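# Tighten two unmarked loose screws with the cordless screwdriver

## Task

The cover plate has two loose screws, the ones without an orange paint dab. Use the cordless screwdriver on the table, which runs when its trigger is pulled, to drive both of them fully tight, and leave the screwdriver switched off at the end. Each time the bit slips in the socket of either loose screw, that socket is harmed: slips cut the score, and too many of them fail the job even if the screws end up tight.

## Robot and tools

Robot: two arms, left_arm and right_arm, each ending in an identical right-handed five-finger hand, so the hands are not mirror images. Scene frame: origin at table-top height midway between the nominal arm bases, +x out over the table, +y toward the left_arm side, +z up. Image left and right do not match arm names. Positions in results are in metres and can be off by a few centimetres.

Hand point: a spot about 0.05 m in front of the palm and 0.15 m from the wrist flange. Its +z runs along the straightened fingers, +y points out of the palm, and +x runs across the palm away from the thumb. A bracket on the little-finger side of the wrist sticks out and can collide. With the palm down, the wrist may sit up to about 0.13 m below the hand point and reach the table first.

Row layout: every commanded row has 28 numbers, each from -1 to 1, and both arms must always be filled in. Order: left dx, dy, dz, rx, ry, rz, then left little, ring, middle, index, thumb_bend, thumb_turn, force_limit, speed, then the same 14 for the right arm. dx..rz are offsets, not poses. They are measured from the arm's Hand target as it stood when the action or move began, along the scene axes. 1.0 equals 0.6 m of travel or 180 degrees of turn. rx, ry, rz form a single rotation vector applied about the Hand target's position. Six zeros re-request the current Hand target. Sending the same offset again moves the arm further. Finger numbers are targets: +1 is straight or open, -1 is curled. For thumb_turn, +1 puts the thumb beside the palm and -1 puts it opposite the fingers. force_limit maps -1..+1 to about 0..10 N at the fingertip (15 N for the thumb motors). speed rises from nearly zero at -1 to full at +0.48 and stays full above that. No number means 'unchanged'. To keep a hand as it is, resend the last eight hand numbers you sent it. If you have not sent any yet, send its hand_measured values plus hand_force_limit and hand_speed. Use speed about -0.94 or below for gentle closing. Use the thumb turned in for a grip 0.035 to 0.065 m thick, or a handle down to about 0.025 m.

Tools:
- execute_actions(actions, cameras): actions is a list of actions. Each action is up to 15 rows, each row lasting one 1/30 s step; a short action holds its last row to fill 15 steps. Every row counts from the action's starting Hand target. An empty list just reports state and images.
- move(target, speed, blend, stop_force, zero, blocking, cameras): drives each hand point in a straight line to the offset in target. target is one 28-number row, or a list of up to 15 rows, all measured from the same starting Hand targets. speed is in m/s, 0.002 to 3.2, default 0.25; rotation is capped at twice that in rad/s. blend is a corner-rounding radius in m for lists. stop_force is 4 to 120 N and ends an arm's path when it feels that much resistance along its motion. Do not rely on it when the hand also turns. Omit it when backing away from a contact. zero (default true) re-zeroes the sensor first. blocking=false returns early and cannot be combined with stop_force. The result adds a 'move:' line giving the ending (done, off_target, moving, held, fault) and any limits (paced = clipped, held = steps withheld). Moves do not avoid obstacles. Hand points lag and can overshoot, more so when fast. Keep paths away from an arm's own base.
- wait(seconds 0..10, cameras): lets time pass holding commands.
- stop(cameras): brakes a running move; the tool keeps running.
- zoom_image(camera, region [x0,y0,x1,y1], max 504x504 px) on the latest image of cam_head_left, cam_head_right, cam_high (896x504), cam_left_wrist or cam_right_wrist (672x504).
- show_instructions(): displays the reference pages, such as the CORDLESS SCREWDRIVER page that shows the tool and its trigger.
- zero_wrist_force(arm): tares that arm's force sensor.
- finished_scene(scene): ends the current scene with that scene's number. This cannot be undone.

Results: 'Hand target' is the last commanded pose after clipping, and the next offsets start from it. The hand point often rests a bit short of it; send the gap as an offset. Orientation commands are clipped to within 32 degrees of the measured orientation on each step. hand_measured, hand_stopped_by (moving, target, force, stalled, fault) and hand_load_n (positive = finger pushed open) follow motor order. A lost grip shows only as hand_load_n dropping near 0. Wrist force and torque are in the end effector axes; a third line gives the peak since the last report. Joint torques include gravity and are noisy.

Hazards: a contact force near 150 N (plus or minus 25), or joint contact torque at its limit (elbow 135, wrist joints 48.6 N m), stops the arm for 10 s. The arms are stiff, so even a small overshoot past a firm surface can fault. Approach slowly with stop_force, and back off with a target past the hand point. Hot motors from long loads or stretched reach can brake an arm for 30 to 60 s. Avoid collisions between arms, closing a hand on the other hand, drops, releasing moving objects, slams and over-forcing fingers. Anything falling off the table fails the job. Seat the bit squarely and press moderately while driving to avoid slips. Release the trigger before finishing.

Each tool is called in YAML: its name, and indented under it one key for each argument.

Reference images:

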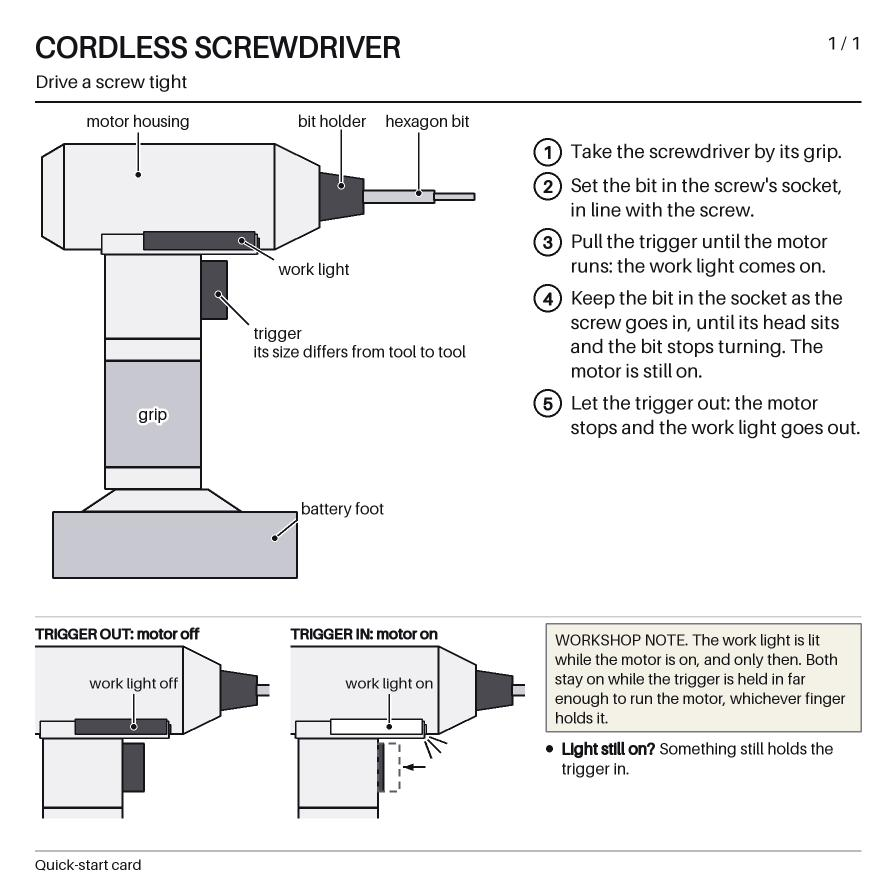

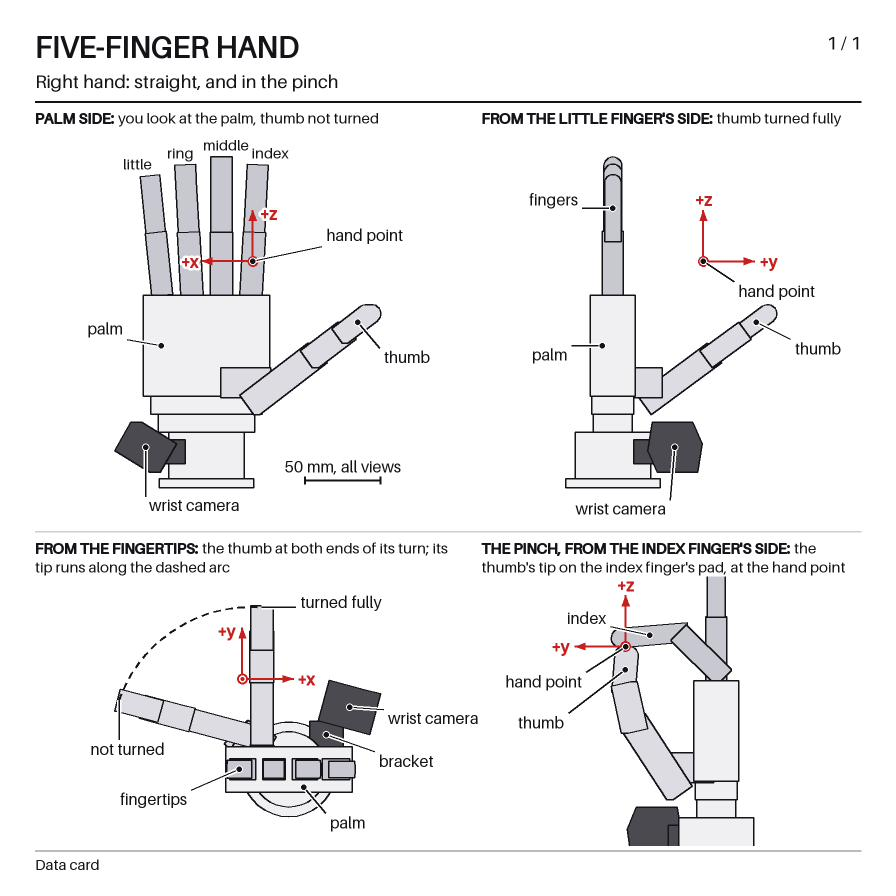

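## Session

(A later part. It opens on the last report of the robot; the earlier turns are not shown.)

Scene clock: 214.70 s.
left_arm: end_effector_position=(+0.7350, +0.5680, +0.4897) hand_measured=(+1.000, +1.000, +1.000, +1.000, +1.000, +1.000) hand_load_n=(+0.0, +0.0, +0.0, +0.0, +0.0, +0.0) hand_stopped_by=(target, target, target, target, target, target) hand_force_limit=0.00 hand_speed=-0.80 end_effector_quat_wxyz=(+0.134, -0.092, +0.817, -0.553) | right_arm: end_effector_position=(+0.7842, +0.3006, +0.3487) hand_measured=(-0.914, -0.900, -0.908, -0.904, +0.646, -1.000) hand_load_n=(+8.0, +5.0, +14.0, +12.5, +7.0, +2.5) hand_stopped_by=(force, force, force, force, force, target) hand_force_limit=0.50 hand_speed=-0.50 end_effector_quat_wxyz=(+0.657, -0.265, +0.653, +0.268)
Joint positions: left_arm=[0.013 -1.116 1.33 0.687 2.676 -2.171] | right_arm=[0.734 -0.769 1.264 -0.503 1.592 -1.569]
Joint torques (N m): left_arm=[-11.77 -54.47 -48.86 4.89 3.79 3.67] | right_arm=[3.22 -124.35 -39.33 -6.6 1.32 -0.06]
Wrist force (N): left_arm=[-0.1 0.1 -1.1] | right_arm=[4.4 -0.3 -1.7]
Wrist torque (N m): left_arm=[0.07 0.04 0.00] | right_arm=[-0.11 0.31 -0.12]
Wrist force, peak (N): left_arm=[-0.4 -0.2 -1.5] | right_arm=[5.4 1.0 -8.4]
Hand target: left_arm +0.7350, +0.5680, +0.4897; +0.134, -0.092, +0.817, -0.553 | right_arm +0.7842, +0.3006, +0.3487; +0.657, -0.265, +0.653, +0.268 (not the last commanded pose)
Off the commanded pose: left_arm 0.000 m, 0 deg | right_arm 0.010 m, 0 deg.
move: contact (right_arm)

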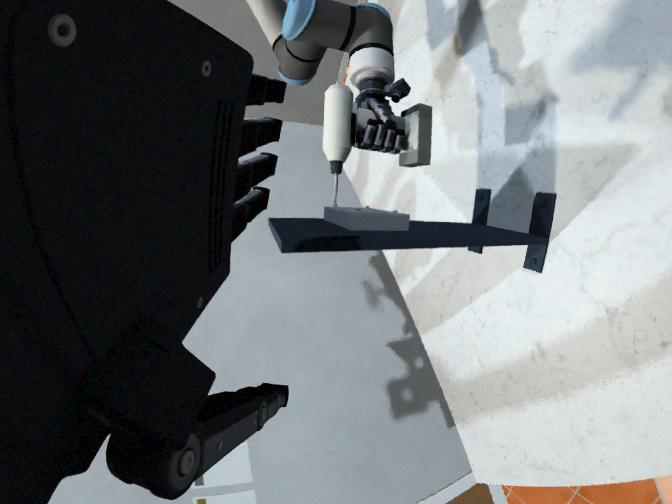

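zoom_image:
  camera: "cam_left_wrist"
  region: [310, 80, 440, 220]

move:
  target:
    - [0.067,-0.008,0.145,0.151,0.16,0.001,1,1,1,1,1,1,0,-0.8,0,0,0,0,0,0,-1,-0.98,-0.98,-0.97,-0.95,-1,0.5,-0.5]
    - [0.1603,-0.1397,0.145,0.151,0.16,0.001,1,1,1,1,1,1,0,-0.8,0,0,0,0,0,0,-1,-0.98,-0.98,-0.97,-0.95,-1,0.5,-0.5]
  speed: 0.2
  cameras: ["cam_left_wrist"]

zoom_image:
  camera: "cam_left_wrist"
  region: [309, 182, 325, 198]

Scaled by 3.600 (camera's finer frame: 960x720).

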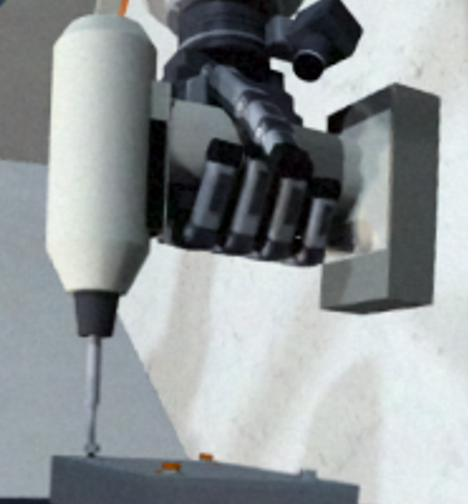

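Scene clock: 217.77 s.
left_arm: end_effector_position=(+0.8312, +0.4842, +0.5766) hand_measured=(+1.000, +1.000, +1.000, +1.000, +1.000, +1.000) hand_load_n=(+0.0, +0.0, +0.0, +0.0, -0.5, +0.0) hand_stopped_by=(target, target, target, target, target, target) hand_force_limit=0.00 hand_speed=-0.80 end_effector_quat_wxyz=(-0.053, -0.193, +0.930, -0.308) | right_arm: end_effector_position=(+0.7842, +0.3006, +0.3487) hand_measured=(-0.914, -0.900, -0.908, -0.904, +0.646, -1.000) hand_load_n=(+8.0, +5.0, +13.5, +12.0, +7.0, +2.5) hand_stopped_by=(force, force, force, force, force, target) hand_force_limit=0.50 hand_speed=-0.50 end_effector_quat_wxyz=(+0.657, -0.265, +0.653, +0.268)
Joint positions: left_arm=[-0.196 -0.631 0.263 1.796 2.192 -2.188] | right_arm=[0.734 -0.769 1.264 -0.503 1.592 -1.569]
Joint torques (N m): left_arm=[-6.14 -107.8 -25.3 0.87 3.88 -0.38] | right_arm=[13.46 -124.22 -46.11 -3.99 1.42 -0.13]
Wrist force (N): left_arm=[0.9 0.9 -2.2] | right_arm=[4.2 -0.5 -1.5]
Wrist torque (N m): left_arm=[0.39 -0.08 0.14] | right_arm=[-0.15 0.35 -0.14]
Wrist force, peak (N): left_arm=[1.4 1.6 -3.3] | right_arm=[5.3 -0.9 -1.7]
Hand target: left_arm +0.8312, +0.4841, +0.5767; -0.053, -0.193, +0.930, -0.308 | right_arm +0.7842, +0.3006, +0.3487; +0.657, -0.265, +0.653, +0.268
Off the commanded pose: left_arm 0.000 m, 0 deg | right_arm 0.000 m, 0 deg.
move: done

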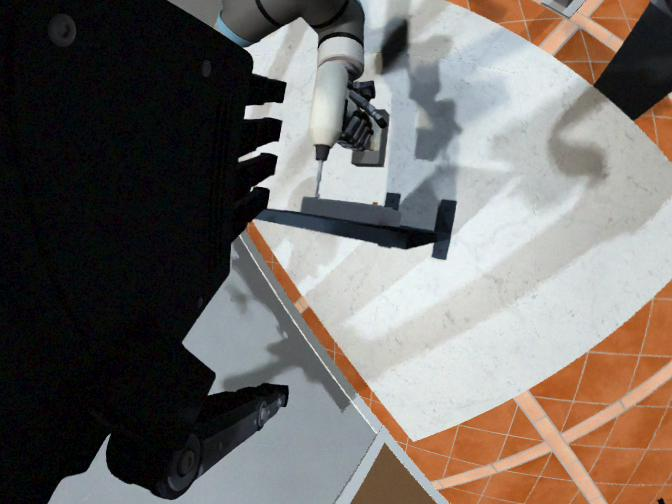

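Scaled by 31.500 (camera's finer frame: 960x720).

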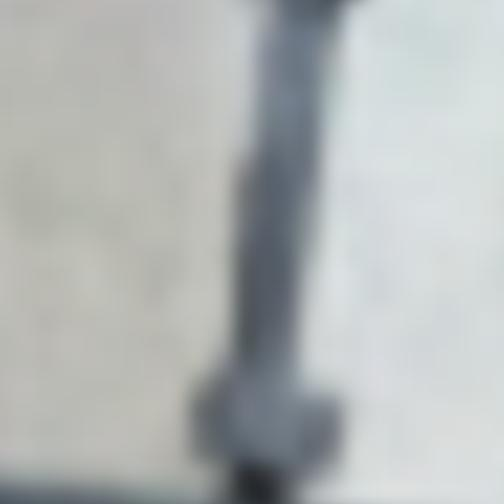

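move:
  target: [0,0,0,0,0,0,1,1,1,1,1,1,0,-0.8,-0.0027,-0.0019,0,0,0,0,-1,-0.98,-0.98,-0.7,-0.95,-1,0.9,-0.3]
  speed: 0.03
  cameras: []

move:
  target: [0,0,0,0,0,0,1,1,1,1,1,1,0,-0.8,0,0,0,0,0,0,-1,-0.98,-0.98,-0.99,-0.95,-1,0.9,0]
  cameras: ["cam_left_wrist"]

zoom_image:
  camera: "cam_left_wrist"
  region: [309, 182, 325, 198]

move:
  target:
    - [-0.0933,0.1317,0,0,0,0,1,1,1,1,1,1,0,-0.8,0,0,0,0,0,0,-1,-0.98,-0.98,-0.99,-0.95,-1,0.9,0]
    - [-0.1603,0.1397,-0.145,-0.151,-0.16,-0.001,1,1,1,1,1,1,0,-0.8,0,0,0,0,0,0,-1,-0.98,-0.98,-0.99,-0.95,-1,0.9,0]
  speed: 0.2
  cameras: ["cam_left_wrist"]

zoom_image:
  camera: "cam_left_wrist"
  region: [327, 194, 343, 210]

zoom_image:
  camera: "cam_left_wrist"
  region: [310, 80, 440, 220]

Scene clock: 218.77 s.
left_arm: end_effector_position=(+0.8312, +0.4842, +0.5766) hand_measured=(+1.000, +1.000, +1.000, +1.000, +1.000, +1.000) hand_load_n=(+0.0, +0.0, +0.0, +0.0, +0.0, +0.0) hand_stopped_by=(target, target, target, target, target, target) hand_force_limit=0.00 hand_speed=-0.80 end_effector_quat_wxyz=(-0.053, -0.193, +0.930, -0.308) | right_arm: end_effector_position=(+0.7826, +0.2994, +0.3487) hand_measured=(-0.914, -0.900, -0.908, -0.700, +0.646, -1.000) hand_load_n=(+7.5, +5.0, +14.5, +0.0, +6.5, +3.5) hand_stopped_by=(force, force, force, target, force, target) hand_force_limit=0.90 hand_speed=-0.30 end_effector_quat_wxyz=(+0.657, -0.265, +0.653, +0.268)
Joint positions: left_arm=[-0.196 -0.631 0.264 1.796 2.192 -2.188] | right_arm=[0.734 -0.772 1.27 -0.505 1.593 -1.569]
Joint torques (N m): left_arm=[-13.48 -112.96 -23.31 0.84 3.11 -3.3] | right_arm=[12.26 -115.49 -45.21 -5.9 2.08 -0.26]
Wrist force (N): left_arm=[1.0 0.2 -1.6] | right_arm=[4.8 -0.2 -1.6]
Wrist torque (N m): left_arm=[0.24 -0.11 0.13] | right_arm=[-0.10 0.26 -0.08]
Wrist force, peak (N): left_arm=[1.1 0.7 -2.3] | right_arm=[5.0 -0.2 -1.6]
Hand target: left_arm +0.8312, +0.4841, +0.5767; -0.053, -0.193, +0.930, -0.308 | right_arm +0.7826, +0.2995, +0.3487; +0.657, -0.265, +0.653, +0.268
Off the commanded pose: left_arm 0.000 m, 0 deg | right_arm 0.000 m, 0 deg.
move: done

Scene clock: 219.27 s.
left_arm: end_effector_position=(+0.8312, +0.4841, +0.5766) hand_measured=(+1.000, +1.000, +1.000, +1.000, +1.000, +1.000) hand_load_n=(+0.0, +0.0, +0.0, +0.0, +0.0, +0.0) hand_stopped_by=(target, target, target, target, target, target) hand_force_limit=0.00 hand_speed=-0.80 end_effector_quat_wxyz=(-0.053, -0.193, +0.930, -0.308) | right_arm: end_effector_position=(+0.7826, +0.2995, +0.3488) hand_measured=(-0.914, -0.900, -0.908, -0.908, +0.646, -1.000) hand_load_n=(+7.5, +4.5, +13.5, +14.5, +6.5, +3.0) hand_stopped_by=(force, force, force, force, force, target) hand_force_limit=0.90 hand_speed=0.00 end_effector_quat_wxyz=(+0.657, -0.265, +0.653, +0.268)
Joint positions: left_arm=[-0.196 -0.631 0.264 1.796 2.192 -2.188] | right_arm=[0.734 -0.772 1.269 -0.505 1.593 -1.569]
Joint torques (N m): left_arm=[-12.19 -116.62 -22.75 0.44 3.74 -2.86] | right_arm=[11.82 -110 -50.04 -3.34 1.56 -0.09]
Wrist force (N): left_arm=[0.8 0.4 -1.8] | right_arm=[4.8 -0.6 -2.1]
Wrist torque (N m): left_arm=[0.29 -0.07 0.12] | right_arm=[-0.13 0.27 -0.10]
Wrist force, peak (N): left_arm=[1.1 0.5 -2.1] | right_arm=[4.9 -0.5 -1.9]
Hand target: left_arm +0.8312, +0.4841, +0.5767; -0.053, -0.193, +0.930, -0.308 | right_arm +0.7826, +0.2995, +0.3487; +0.657, -0.265, +0.653, +0.268
Off the commanded pose: left_arm 0.000 m, 0 deg | right_arm 0.000 m, 0 deg.
move: done

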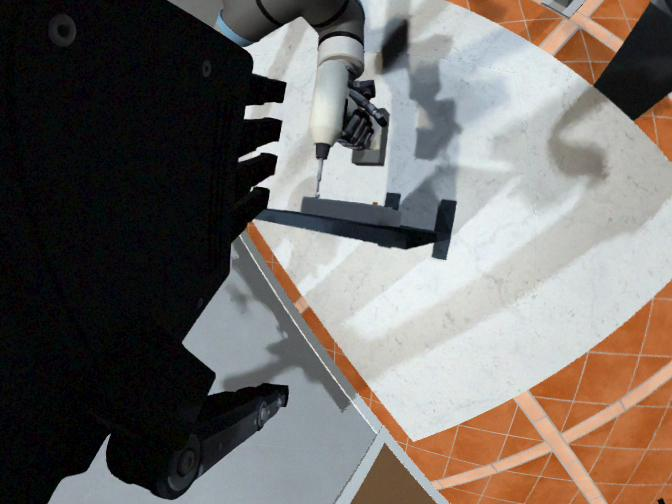

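Scaled by 31.500 (camera's finer frame: 960x720).

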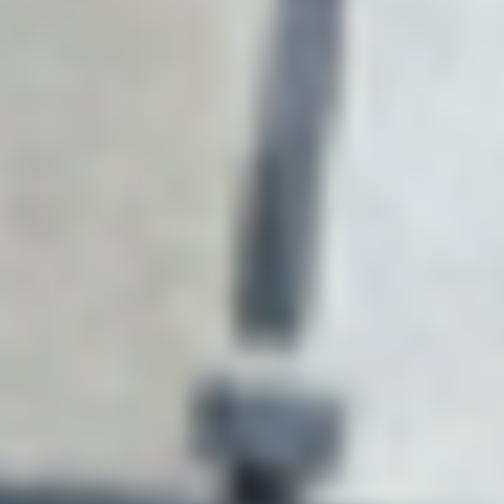

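Scene clock: 222.10 s.
left_arm: end_effector_position=(+0.7349, +0.5680, +0.4897) hand_measured=(+1.000, +1.000, +1.000, +1.000, +1.000, +1.000) hand_load_n=(+0.0, +0.0, +0.0, +0.0, +0.0, +0.0) hand_stopped_by=(target, target, target, target, target, target) hand_force_limit=0.00 hand_speed=-0.80 end_effector_quat_wxyz=(+0.134, -0.092, +0.817, -0.553) | right_arm: end_effector_position=(+0.7826, +0.2995, +0.3487) hand_measured=(-0.914, -0.900, -0.908, -0.908, +0.646, -1.000) hand_load_n=(+7.5, +5.0, +13.5, +14.0, +7.0, +2.5) hand_stopped_by=(force, force, force, force, force, target) hand_force_limit=0.90 hand_speed=0.00 end_effector_quat_wxyz=(+0.657, -0.265, +0.653, +0.268)
Joint positions: left_arm=[0.014 -1.116 1.33 0.687 2.676 -2.171] | right_arm=[0.734 -0.772 1.269 -0.505 1.593 -1.569]
Joint torques (N m): left_arm=[-11.23 -50.59 -45.12 -0.52 3.48 3.3] | right_arm=[1.59 -105.7 -44.2 -2.54 0.3 -0.19]
Wrist force (N): left_arm=[0.0 -0.1 -1.1] | right_arm=[4.8 -0.7 -1.5]
Wrist torque (N m): left_arm=[0.03 0.03 0.00] | right_arm=[-0.19 0.24 -0.10]
Wrist force, peak (N): left_arm=[1.6 1.8 -3.1] | right_arm=[5.0 -0.5 -1.9]
Hand target: left_arm +0.7350, +0.5680, +0.4897; +0.134, -0.092, +0.817, -0.553 | right_arm +0.7826, +0.2995, +0.3487; +0.657, -0.265, +0.653, +0.268
Off the commanded pose: left_arm 0.000 m, 0 deg | right_arm 0.000 m, 0 deg.
move: done

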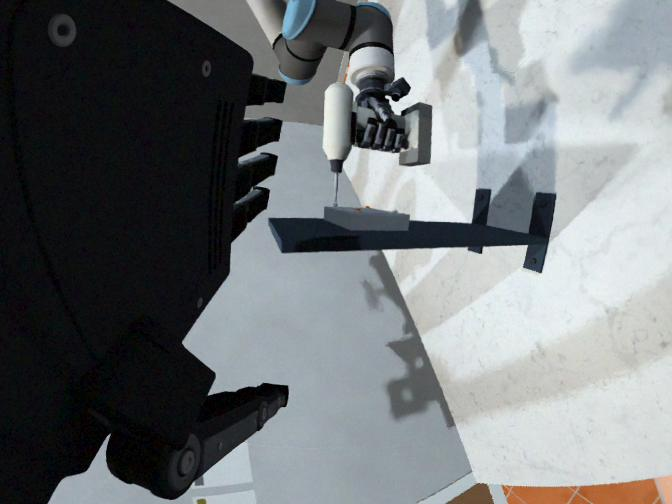

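Scaled by 31.500 (camera's finer frame: 960x720).

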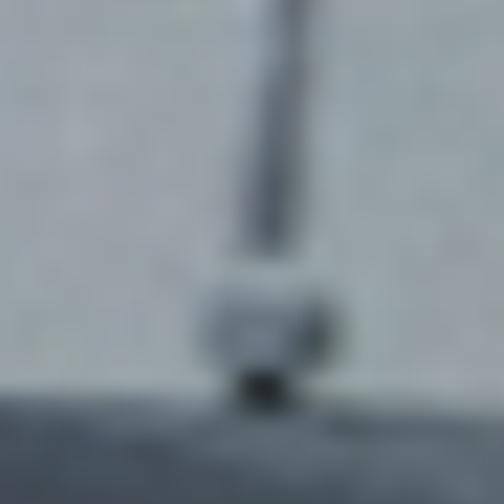

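Scaled by 3.600 (camera's finer frame: 960x720).

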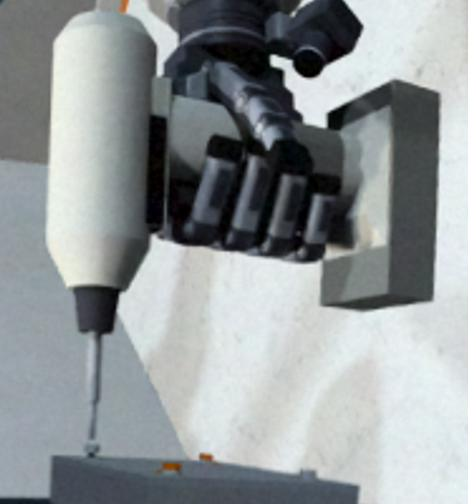

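move:
  target:
    - [0,0,0,0,0,0,1,1,1,1,1,1,0,-0.8,-0.08,-0.06,0,0,0,0,-1,-0.98,-0.98,-0.2,-0.95,-1,0.7,-0.6]
    - [0,0,0,0,0,0,1,1,1,1,1,1,0,-0.8,-0.0962,-0.0997,-0.33,0,0,0,-1,-0.98,-0.98,-0.2,-0.95,-1,0.7,-0.6]
  speed: 0.18
  cameras: []

move:
  target: [0,0,0,0,0,0,1,1,1,1,1,1,0,-0.8,0,0,-0.06,0,0,0,-1,-0.98,-0.98,-0.2,-0.95,-1,0.7,-0.6]
  speed: 0.03
  stop_force: 8

zoom_image:
  camera: "cam_left_wrist"
  region: [380, 60, 520, 200]

zoom_image:
  camera: "cam_head_left"
  region: [350, 200, 450, 300]

Scene clock: 224.53 s.
left_arm: end_effector_position=(+0.7350, +0.5680, +0.4897) hand_measured=(+1.000, +1.000, +1.000, +1.000, +1.000, +1.000) hand_load_n=(+0.0, +0.0, +0.0, +0.0, +0.0, -0.5) hand_stopped_by=(target, target, target, target, target, target) hand_force_limit=0.00 hand_speed=-0.80 end_effector_quat_wxyz=(+0.134, -0.092, +0.817, -0.553) | right_arm: end_effector_position=(+0.7250, +0.2396, +0.1508) hand_measured=(-0.914, -0.900, -0.908, -0.200, +0.646, -1.000) hand_load_n=(+7.0, +5.0, +14.5, +0.0, +6.0, +4.0) hand_stopped_by=(force, force, force, target, force, target) hand_force_limit=0.70 hand_speed=-0.60 end_effector_quat_wxyz=(+0.657, -0.265, +0.653, +0.268)
Joint positions: left_arm=[0.013 -1.116 1.33 0.687 2.676 -2.171] | right_arm=[0.733 -0.676 1.519 -0.851 1.592 -1.569]
Joint torques (N m): left_arm=[-12.4 -51.68 -49.67 5.39 3.81 3.9] | right_arm=[5.03 -103.09 -38.31 -3.82 1.02 2.09]
Wrist force (N): left_arm=[-0.2 0.0 -1.1] | right_arm=[4.3 -0.3 -1.5]
Wrist torque (N m): left_arm=[0.05 0.05 0.00] | right_arm=[-0.13 0.32 -0.13]
Wrist force, peak (N): left_arm=[-0.3 0.0 -1.7] | right_arm=[8.3 -0.6 -2.0]
Hand target: left_arm +0.7350, +0.5680, +0.4897; +0.134, -0.092, +0.817, -0.553 | right_arm +0.7249, +0.2396, +0.1507; +0.657, -0.265, +0.653, +0.268
Off the commanded pose: left_arm 0.000 m, 0 deg | right_arm 0.000 m, 0 deg.
move: done

Scene clock: 226.30 s.
left_arm: end_effector_position=(+0.7350, +0.5680, +0.4897) hand_measured=(+1.000, +1.000, +1.000, +1.000, +1.000, +1.000) hand_load_n=(+0.0, +0.0, +0.0, +0.0, +0.0, -0.5) hand_stopped_by=(target, target, target, target, target, target) hand_force_limit=0.00 hand_speed=-0.80 end_effector_quat_wxyz=(+0.134, -0.092, +0.817, -0.553) | right_arm: end_effector_position=(+0.7248, +0.2396, +0.1236) hand_measured=(-0.914, -0.900, -0.908, -0.200, +0.646, -1.000) hand_load_n=(+7.5, +5.5, +15.0, +0.0, +5.5, +3.5) hand_stopped_by=(force, force, force, target, force, target) hand_force_limit=0.70 hand_speed=-0.60 end_effector_quat_wxyz=(+0.657, -0.265, +0.653, +0.268)
Joint positions: left_arm=[0.013 -1.116 1.33 0.687 2.676 -2.171] | right_arm=[0.733 -0.642 1.515 -0.88 1.592 -1.569]
Joint torques (N m): left_arm=[-9.85 -53.38 -47.61 4.93 3.34 4.24] | right_arm=[11.38 -110.5 -28.6 -6.88 1.34 1.98]
Wrist force (N): left_arm=[-0.1 -0.1 -1.0] | right_arm=[4.6 -2.4 -2.1]
Wrist torque (N m): left_arm=[0.03 0.04 0.00] | right_arm=[-0.42 0.29 -0.18]
Wrist force, peak (N): left_arm=[-0.4 0.3 -1.5] | right_arm=[-13.3 -0.3 -4.3]
Hand target: left_arm +0.7350, +0.5680, +0.4897; +0.134, -0.092, +0.817, -0.553 | right_arm +0.7249, +0.2396, +0.1236; +0.657, -0.265, +0.653, +0.268 (not the last commanded pose)
Off the commanded pose: left_arm 0.000 m, 0 deg | right_arm 0.009 m, 0 deg.
move: contact (right_arm)

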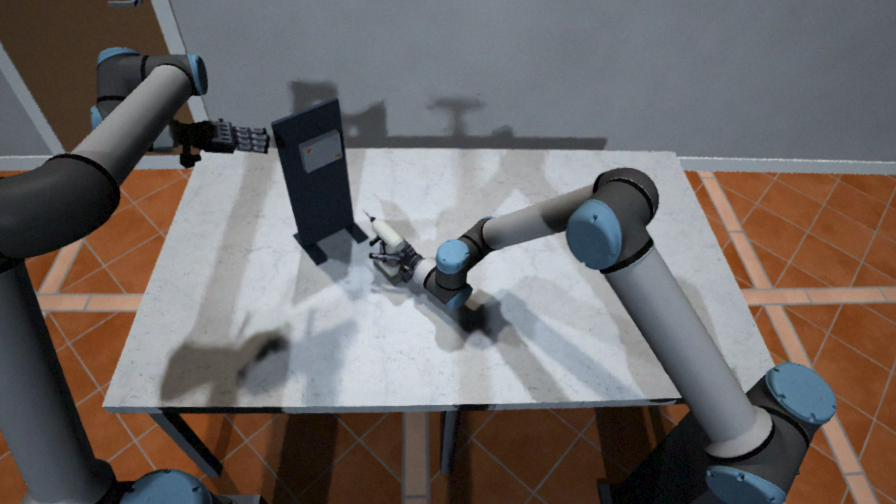

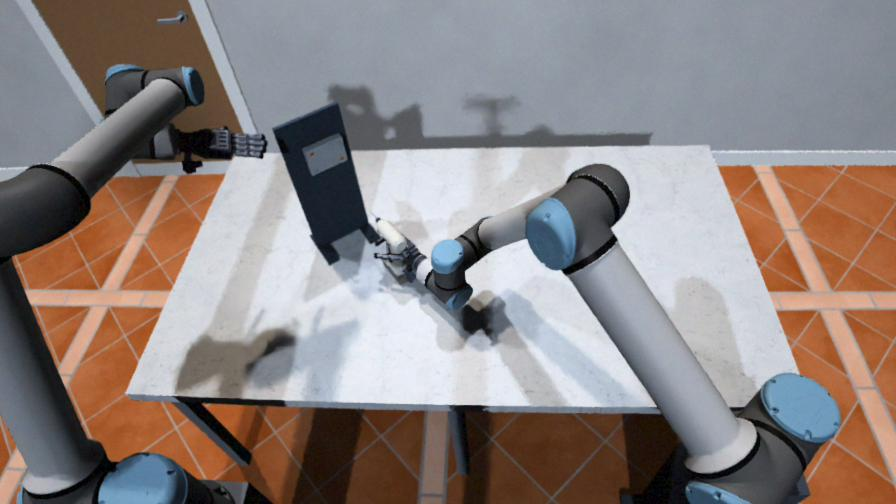

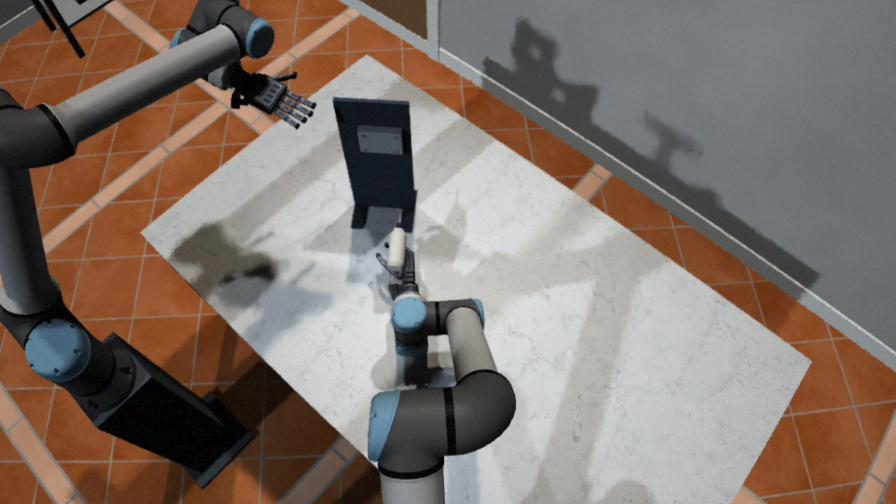

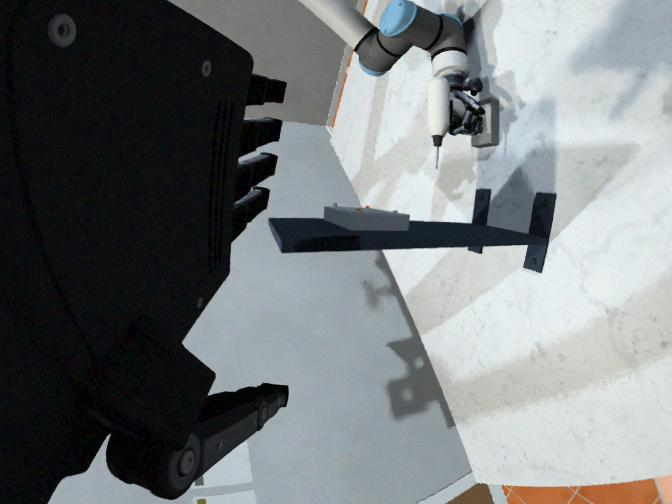

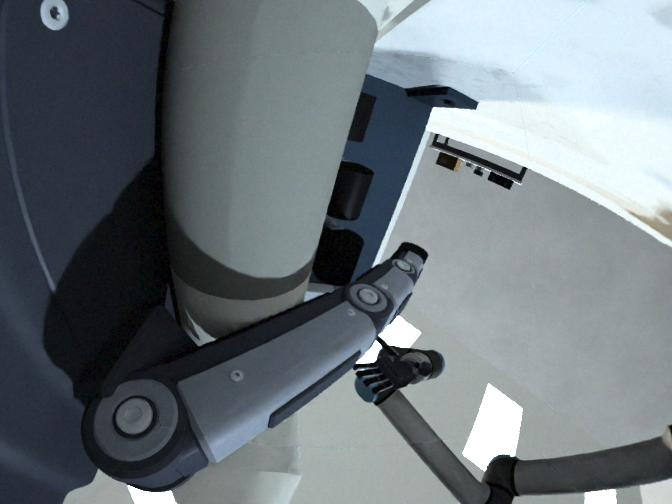

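Scaled by 3.600 (camera's finer frame: 960x720).

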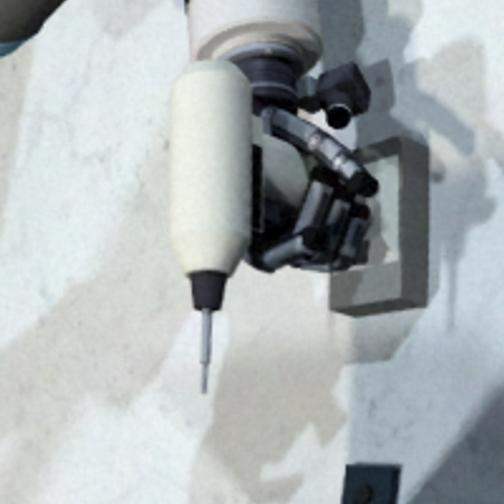

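Scaled by 5.040.

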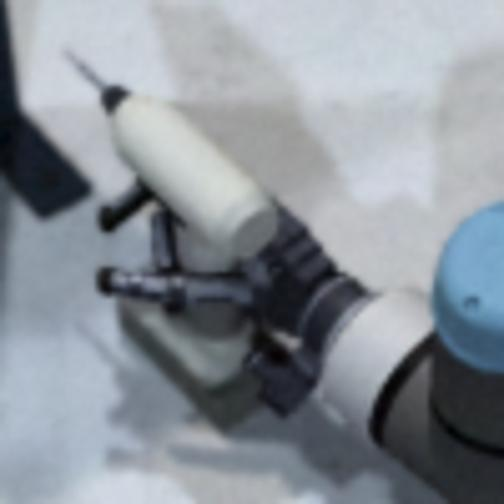

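move:
  target: [0,0,0,0,0,0,1,1,1,1,1,1,0,-0.8,0,0,-0.003,0,0,0,-0.7,-0.65,-0.6,-0.2,1,-1,0.7,-0.7]
  speed: 0.02
  cameras: []

move:
  target: [0,0,0,0,0,0,1,1,1,1,1,1,0,-0.8,0,0,0.014,0,0,-0.01,-0.7,-0.65,-0.6,-0.2,1,-1,0.7,-0.7]
  speed: 0.02
  cameras: ["cam_left_wrist","cam_head_left"]

zoom_image:
  camera: "cam_left_wrist"
  region: [380, 60, 520, 200]

zoom_image:
  camera: "cam_head_left"
  region: [350, 200, 450, 300]

Scene clock: 227.57 s.
left_arm: end_effector_position=(+0.7350, +0.5680, +0.4897) hand_measured=(+1.000, +1.000, +1.000, +1.000, +1.000, +1.000) hand_load_n=(+0.0, +0.0, +0.0, +0.0, +0.0, -0.5) hand_stopped_by=(target, target, target, target, target, target) hand_force_limit=0.00 hand_speed=-0.80 end_effector_quat_wxyz=(+0.134, -0.092, +0.817, -0.553) | right_arm: end_effector_position=(+0.7249, +0.2396, +0.1218) hand_measured=(-0.700, -0.650, -0.600, -0.200, +1.000, -1.000) hand_load_n=(+0.0, +0.0, +0.0, +0.0, +0.0, +0.0) hand_stopped_by=(target, target, target, target, target, target) hand_force_limit=0.70 hand_speed=-0.70 end_effector_quat_wxyz=(+0.657, -0.265, +0.653, +0.268)
Joint positions: left_arm=[0.013 -1.116 1.33 0.687 2.676 -2.171] | right_arm=[0.733 -0.64 1.514 -0.882 1.592 -1.569]
Joint torques (N m): left_arm=[-8.27 -51.39 -48.02 4.09 3.47 3.75] | right_arm=[6.47 -103.69 -33.04 -2.68 1.35 1.61]
Wrist force (N): left_arm=[0.4 -0.1 -1.4] | right_arm=[-2.9 -1.5 -1.6]
Wrist torque (N m): left_arm=[0.06 -0.03 0.03] | right_arm=[-0.31 0.61 -0.38]
Wrist force, peak (N): left_arm=[-0.2 0.0 -1.8] | right_arm=[5.1 -1.6 -1.8]
Hand target: left_arm +0.7350, +0.5680, +0.4897; +0.134, -0.092, +0.817, -0.553 | right_arm +0.7249, +0.2396, +0.1218; +0.657, -0.265, +0.653, +0.268
Off the commanded pose: left_arm 0.000 m, 0 deg | right_arm 0.000 m, 0 deg.
move: done

Scene clock: 228.60 s.
left_arm: end_effector_position=(+0.7350, +0.5680, +0.4897) hand_measured=(+1.000, +1.000, +1.000, +1.000, +1.000, +1.000) hand_load_n=(+0.0, +0.0, +0.0, +0.0, +0.0, +0.0) hand_stopped_by=(target, target, target, target, target, target) hand_force_limit=0.00 hand_speed=-0.80 end_effector_quat_wxyz=(+0.134, -0.092, +0.817, -0.553) | right_arm: end_effector_position=(+0.7248, +0.2397, +0.1303) hand_measured=(-0.700, -0.650, -0.600, -0.200, +1.000, -1.000) hand_load_n=(+0.0, +0.0, +0.0, +0.0, +0.0, +0.0) hand_stopped_by=(target, target, target, target, target, target) hand_force_limit=0.70 hand_speed=-0.70 end_effector_quat_wxyz=(+0.661, -0.254, +0.657, +0.258)
Joint positions: left_arm=[0.013 -1.116 1.33 0.687 2.676 -2.171] | right_arm=[0.743 -0.65 1.516 -0.872 1.633 -1.569]
Joint torques (N m): left_arm=[-7.66 -51.28 -46.9 4.16 3.63 3.77] | right_arm=[-3.27 -97.76 -24.16 -2.22 -1.78 -2.12]
Wrist force (N): left_arm=[-0.5 0.0 -1.1] | right_arm=[-3.2 -3.7 -1.6]
Wrist torque (N m): left_arm=[0.04 0.10 -0.02] | right_arm=[-0.46 0.61 -0.51]
Wrist force, peak (N): left_arm=[-0.3 -0.6 -1.4] | right_arm=[-3.2 -3.7 -1.6]
Hand target: left_arm +0.7350, +0.5680, +0.4897; +0.134, -0.092, +0.817, -0.553 | right_arm +0.7249, +0.2396, +0.1302; +0.661, -0.255, +0.657, +0.258
Off the commanded pose: left_arm 0.000 m, 0 deg | right_arm 0.000 m, 0 deg.
move: done
Images, in order (width x height): cam_head_left 896x504, cam_left_wrist 672x504.

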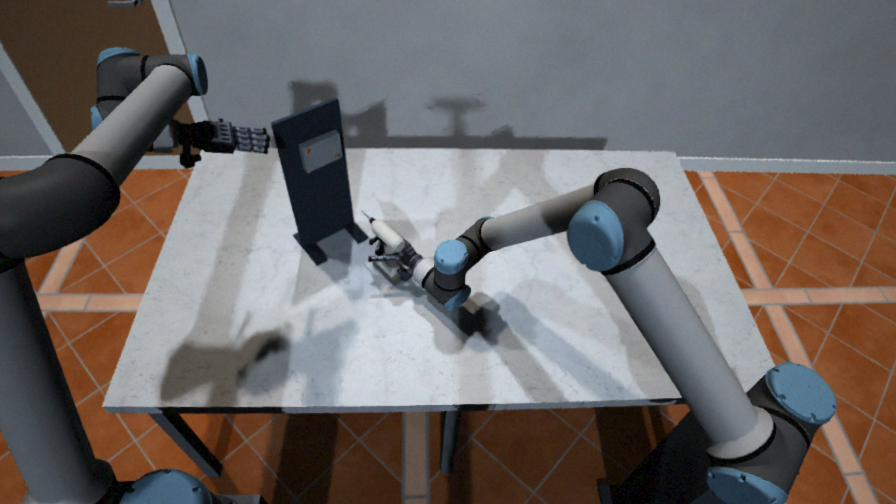

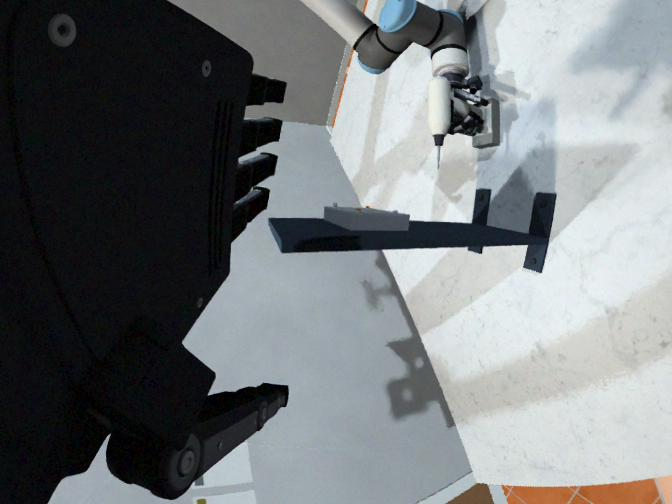

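Scaled by 3.600 (camera's finer frame: 960x720).

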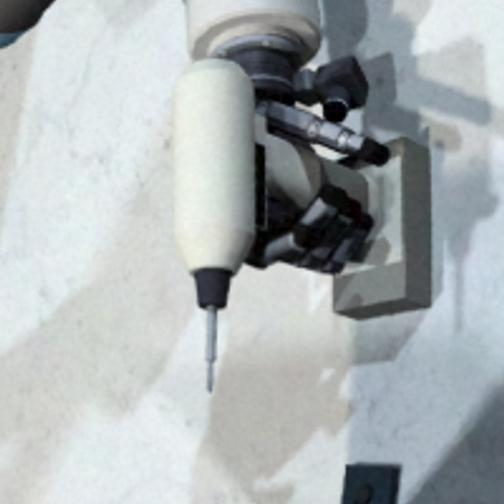

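Scaled by 5.040.

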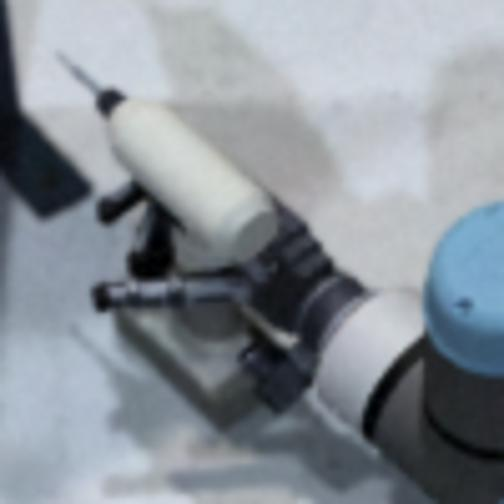

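move:
  target: [0,0,0,0,0,0,1,1,1,1,1,1,0,-0.8,0,0,0,0,0,0,-0.98,-0.98,-0.98,-0.2,1,-1,0.8,-0.75]
  cameras: []

move:
  target: [0,0,0,0,0,0,1,1,1,1,1,1,0,-0.8,0,0,0,0,0,0,-1,-1,-0.98,-0.2,-0.95,-1,0.4,-0.8]
  cameras: []

move:
  target: [0,0,0,0,0,0,1,1,1,1,1,1,0,-0.8,0,0,0.15,0,0,0,-0.97,-0.97,-1,-0.2,-0.98,-1,0.8,-0.8]
  speed: 0.07
  cameras: []

move:
  target: [0,0,0,0,0,0,1,1,1,1,1,1,0,-0.8,0,0,0,0,0,0,-0.97,-0.97,-1,-0.97,-0.98,-1,0.7,-0.4]

zoom_image:
  camera: "cam_left_wrist"
  region: [370, 30, 510, 190]

Scene clock: 229.70 s.
left_arm: end_effector_position=(+0.7350, +0.5680, +0.4897) hand_measured=(+1.000, +1.000, +1.000, +1.000, +1.000, +1.000) hand_load_n=(+0.0, +0.0, +0.0, +0.0, +0.0, +0.0) hand_stopped_by=(target, target, target, target, target, target) hand_force_limit=0.00 hand_speed=-0.80 end_effector_quat_wxyz=(+0.134, -0.092, +0.817, -0.553) | right_arm: end_effector_position=(+0.7249, +0.2396, +0.1302) hand_measured=(-0.904, -0.918, -0.918, -0.200, +1.000, -1.000) hand_load_n=(+0.0, +6.0, +9.0, +0.0, +0.0, +0.0) hand_stopped_by=(force, force, force, target, target, target) hand_force_limit=0.80 hand_speed=-0.75 end_effector_quat_wxyz=(+0.661, -0.255, +0.657, +0.258)
Joint positions: left_arm=[0.013 -1.116 1.33 0.687 2.676 -2.171] | right_arm=[0.743 -0.65 1.516 -0.872 1.633 -1.569]
Joint torques (N m): left_arm=[-8.81 -51.2 -45.08 3.26 3.09 3.71] | right_arm=[-15.5 -94.33 -28.01 -4.04 -0.53 -1.91]
Wrist force (N): left_arm=[0.1 -0.1 -1.3] | right_arm=[-3.6 -2.0 -1.7]
Wrist torque (N m): left_arm=[0.06 0.01 0.02] | right_arm=[-0.40 0.48 -0.68]
Wrist force, peak (N): left_arm=[-0.2 -0.2 -1.6] | right_arm=[-3.1 -3.5 -1.6]
Hand target: left_arm +0.7350, +0.5680, +0.4897; +0.134, -0.092, +0.817, -0.553 | right_arm +0.7249, +0.2396, +0.1302; +0.661, -0.255, +0.657, +0.258
Off the commanded pose: left_arm 0.000 m, 0 deg | right_arm 0.000 m, 0 deg.
move: done

Scene clock: 230.87 s.
left_arm: end_effector_position=(+0.7350, +0.5680, +0.4897) hand_measured=(+1.000, +1.000, +1.000, +1.000, +1.000, +1.000) hand_load_n=(+0.0, +0.0, +0.0, +0.0, +0.0, -0.5) hand_stopped_by=(target, target, target, target, target, target) hand_force_limit=0.00 hand_speed=-0.80 end_effector_quat_wxyz=(+0.134, -0.092, +0.817, -0.553) | right_arm: end_effector_position=(+0.7249, +0.2396, +0.1302) hand_measured=(-0.936, -0.928, -0.918, -0.200, +0.752, -1.000) hand_load_n=(+10.5, +10.5, +8.5, +0.0, +10.5, +4.0) hand_stopped_by=(force, force, force, target, force, target) hand_force_limit=0.40 hand_speed=-0.80 end_effector_quat_wxyz=(+0.661, -0.254, +0.657, +0.258)
Joint positions: left_arm=[0.013 -1.116 1.33 0.687 2.676 -2.171] | right_arm=[0.743 -0.65 1.516 -0.872 1.633 -1.569]
Joint torques (N m): left_arm=[-4.93 -55.77 -45.6 3.06 3.54 3.65] | right_arm=[-10.49 -96.67 -30.24 -1.53 0.97 -1.45]
Wrist force (N): left_arm=[-0.3 -0.2 -1.2] | right_arm=[-9.3 -5.1 -3.0]
Wrist torque (N m): left_arm=[0.03 0.07 -0.01] | right_arm=[-0.27 0.43 -1.44]
Wrist force, peak (N): left_arm=[-0.3 -0.3 -1.7] | right_arm=[-10.2 -5.1 -3.1]
Hand target: left_arm +0.7350, +0.5680, +0.4897; +0.134, -0.092, +0.817, -0.553 | right_arm +0.7249, +0.2396, +0.1302; +0.661, -0.255, +0.657, +0.258
Off the commanded pose: left_arm 0.000 m, 0 deg | right_arm 0.000 m, 0 deg.
move: done

Scene clock: 232.43 s.
left_arm: end_effector_position=(+0.7350, +0.5680, +0.4897) hand_measured=(+1.000, +1.000, +1.000, +1.000, +1.000, +1.000) hand_load_n=(+0.0, +0.0, +0.0, +0.0, +0.0, +0.0) hand_stopped_by=(target, target, target, target, target, target) hand_force_limit=0.00 hand_speed=-0.80 end_effector_quat_wxyz=(+0.134, -0.092, +0.817, -0.553) | right_arm: end_effector_position=(+0.7249, +0.2396, +0.2204) hand_measured=(-0.936, -0.928, -0.916, -0.200, +0.542, -1.000) hand_load_n=(+8.5, +14.5, +19.0, +0.0, +11.5, +10.0) hand_stopped_by=(force, force, force, target, force, target) hand_force_limit=0.80 hand_speed=-0.80 end_effector_quat_wxyz=(+0.661, -0.255, +0.657, +0.258) end_effector_velocity=(+0.000, +0.000, -0.004) end_effector_angular_velocity=(+0.002, -0.002, +0.000)
Joint positions: left_arm=[0.013 -1.116 1.33 0.687 2.676 -2.171] | right_arm=[0.743 -0.757 1.52 -0.77 1.633 -1.569]
Joint velocities: left_arm=[within noise] | right_arm=[0 0.005 0 -0.008 0 0]
Joint torques (N m): left_arm=[-2.46 -51.87 -42.53 1.83 3.45 3] | right_arm=[-1.65 -98.34 -38.39 -6.17 0.79 -0.39]
Wrist force (N): left_arm=[-0.2 -0.1 -1.1] | right_arm=[5.2 -1.7 -1.6]
Wrist torque (N m): left_arm=[0.04 0.05 0.00] | right_arm=[-0.34 0.18 -0.12]
Wrist force, peak (N): left_arm=[-0.4 -0.4 -1.8] | right_arm=[-9.1 -4.7 -2.9]
Hand target: left_arm +0.7350, +0.5680, +0.4897; +0.134, -0.092, +0.817, -0.553 | right_arm +0.7249, +0.2396, +0.2202; +0.661, -0.255, +0.657, +0.258
Off the commanded pose: left_arm 0.000 m, 0 deg | right_arm 0.000 m, 0 deg.
move: done

Scene clock: 233.13 s.
left_arm: end_effector_position=(+0.7350, +0.5680, +0.4897) hand_measured=(+1.000, +1.000, +1.000, +1.000, +1.000, +1.000) hand_load_n=(+0.0, +0.0, +0.0, +0.0, +0.0, +0.0) hand_stopped_by=(target, target, target, target, target, target) hand_force_limit=0.00 hand_speed=-0.80 end_effector_quat_wxyz=(+0.134, -0.092, +0.817, -0.553) | right_arm: end_effector_position=(+0.7249, +0.2396, +0.2203) hand_measured=(-0.936, -0.928, -0.916, -0.892, +0.542, -1.000) hand_load_n=(+8.5, +15.0, +19.5, +13.5, +11.5, +10.0) hand_stopped_by=(force, force, force, force, force, target) hand_force_limit=0.70 hand_speed=-0.40 end_effector_quat_wxyz=(+0.661, -0.254, +0.657, +0.258)
Joint positions: left_arm=[0.013 -1.116 1.33 0.687 2.676 -2.171] | right_arm=[0.743 -0.757 1.52 -0.77 1.633 -1.569]
Joint torques (N m): left_arm=[-4.2 -53.47 -42.02 1.69 2.58 3.42] | right_arm=[2 -97.91 -32.19 -6.38 0.2 0.19]
Wrist force (N): left_arm=[-0.2 0.1 -1.1] | right_arm=[5.1 -1.5 -1.7]
Wrist torque (N m): left_arm=[0.07 0.06 0.00] | right_arm=[-0.30 0.20 -0.13]
Wrist force, peak (N): left_arm=[-0.1 -0.4 -1.5] | right_arm=[5.2 -1.8 -1.6]
Hand target: left_arm +0.7350, +0.5680, +0.4897; +0.134, -0.092, +0.817, -0.553 | right_arm +0.7249, +0.2396, +0.2202; +0.661, -0.255, +0.657, +0.258
Off the commanded pose: left_arm 0.000 m, 0 deg | right_arm 0.000 m, 0 deg.
move: done

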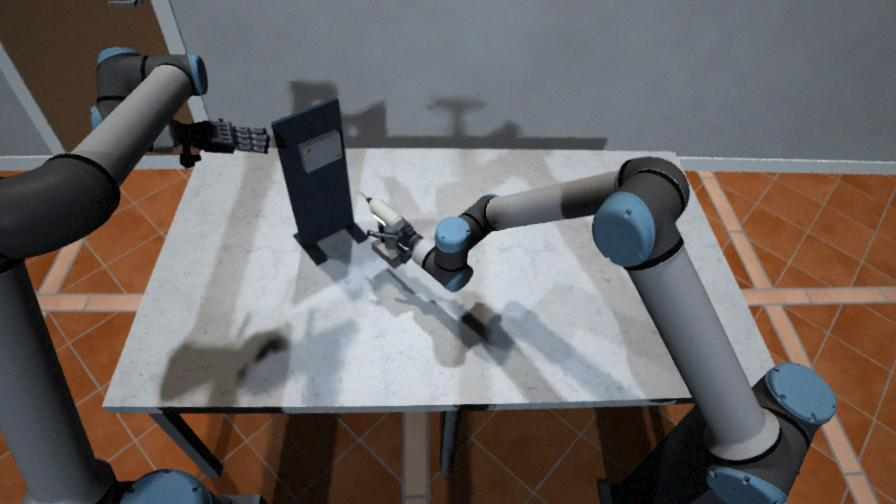

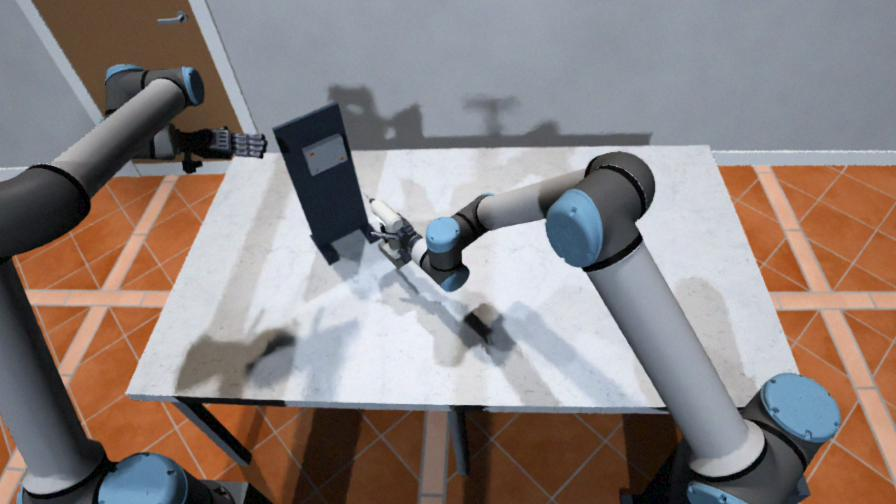

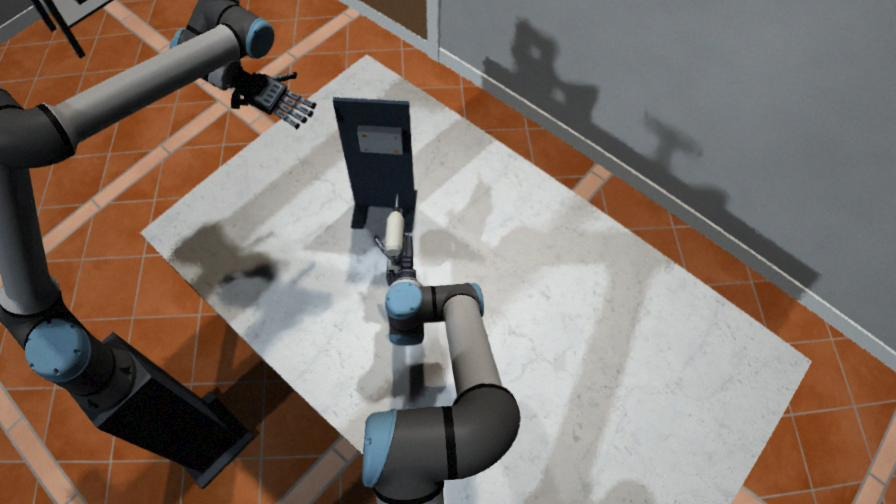

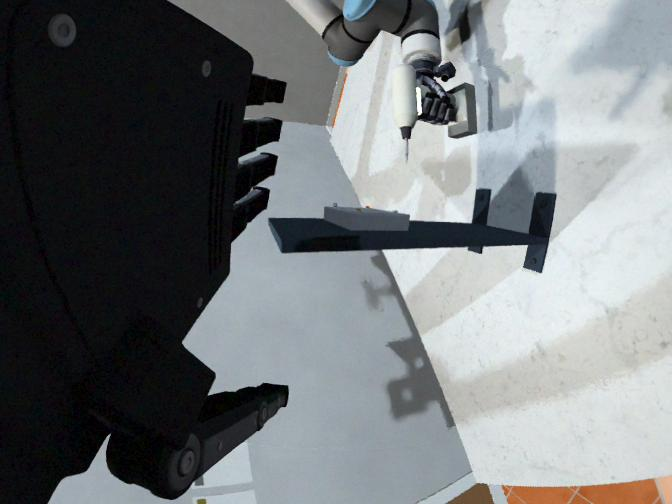

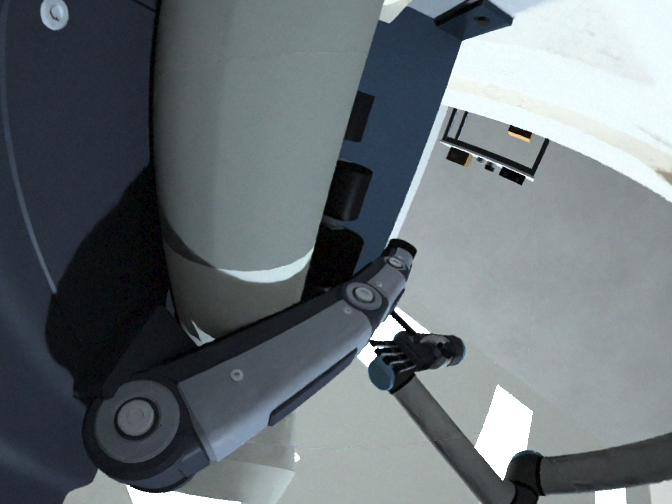

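Scaled by 3.150 (camera's finer frame: 960x720).

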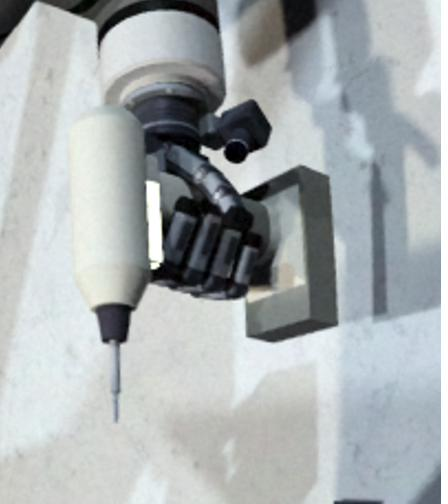

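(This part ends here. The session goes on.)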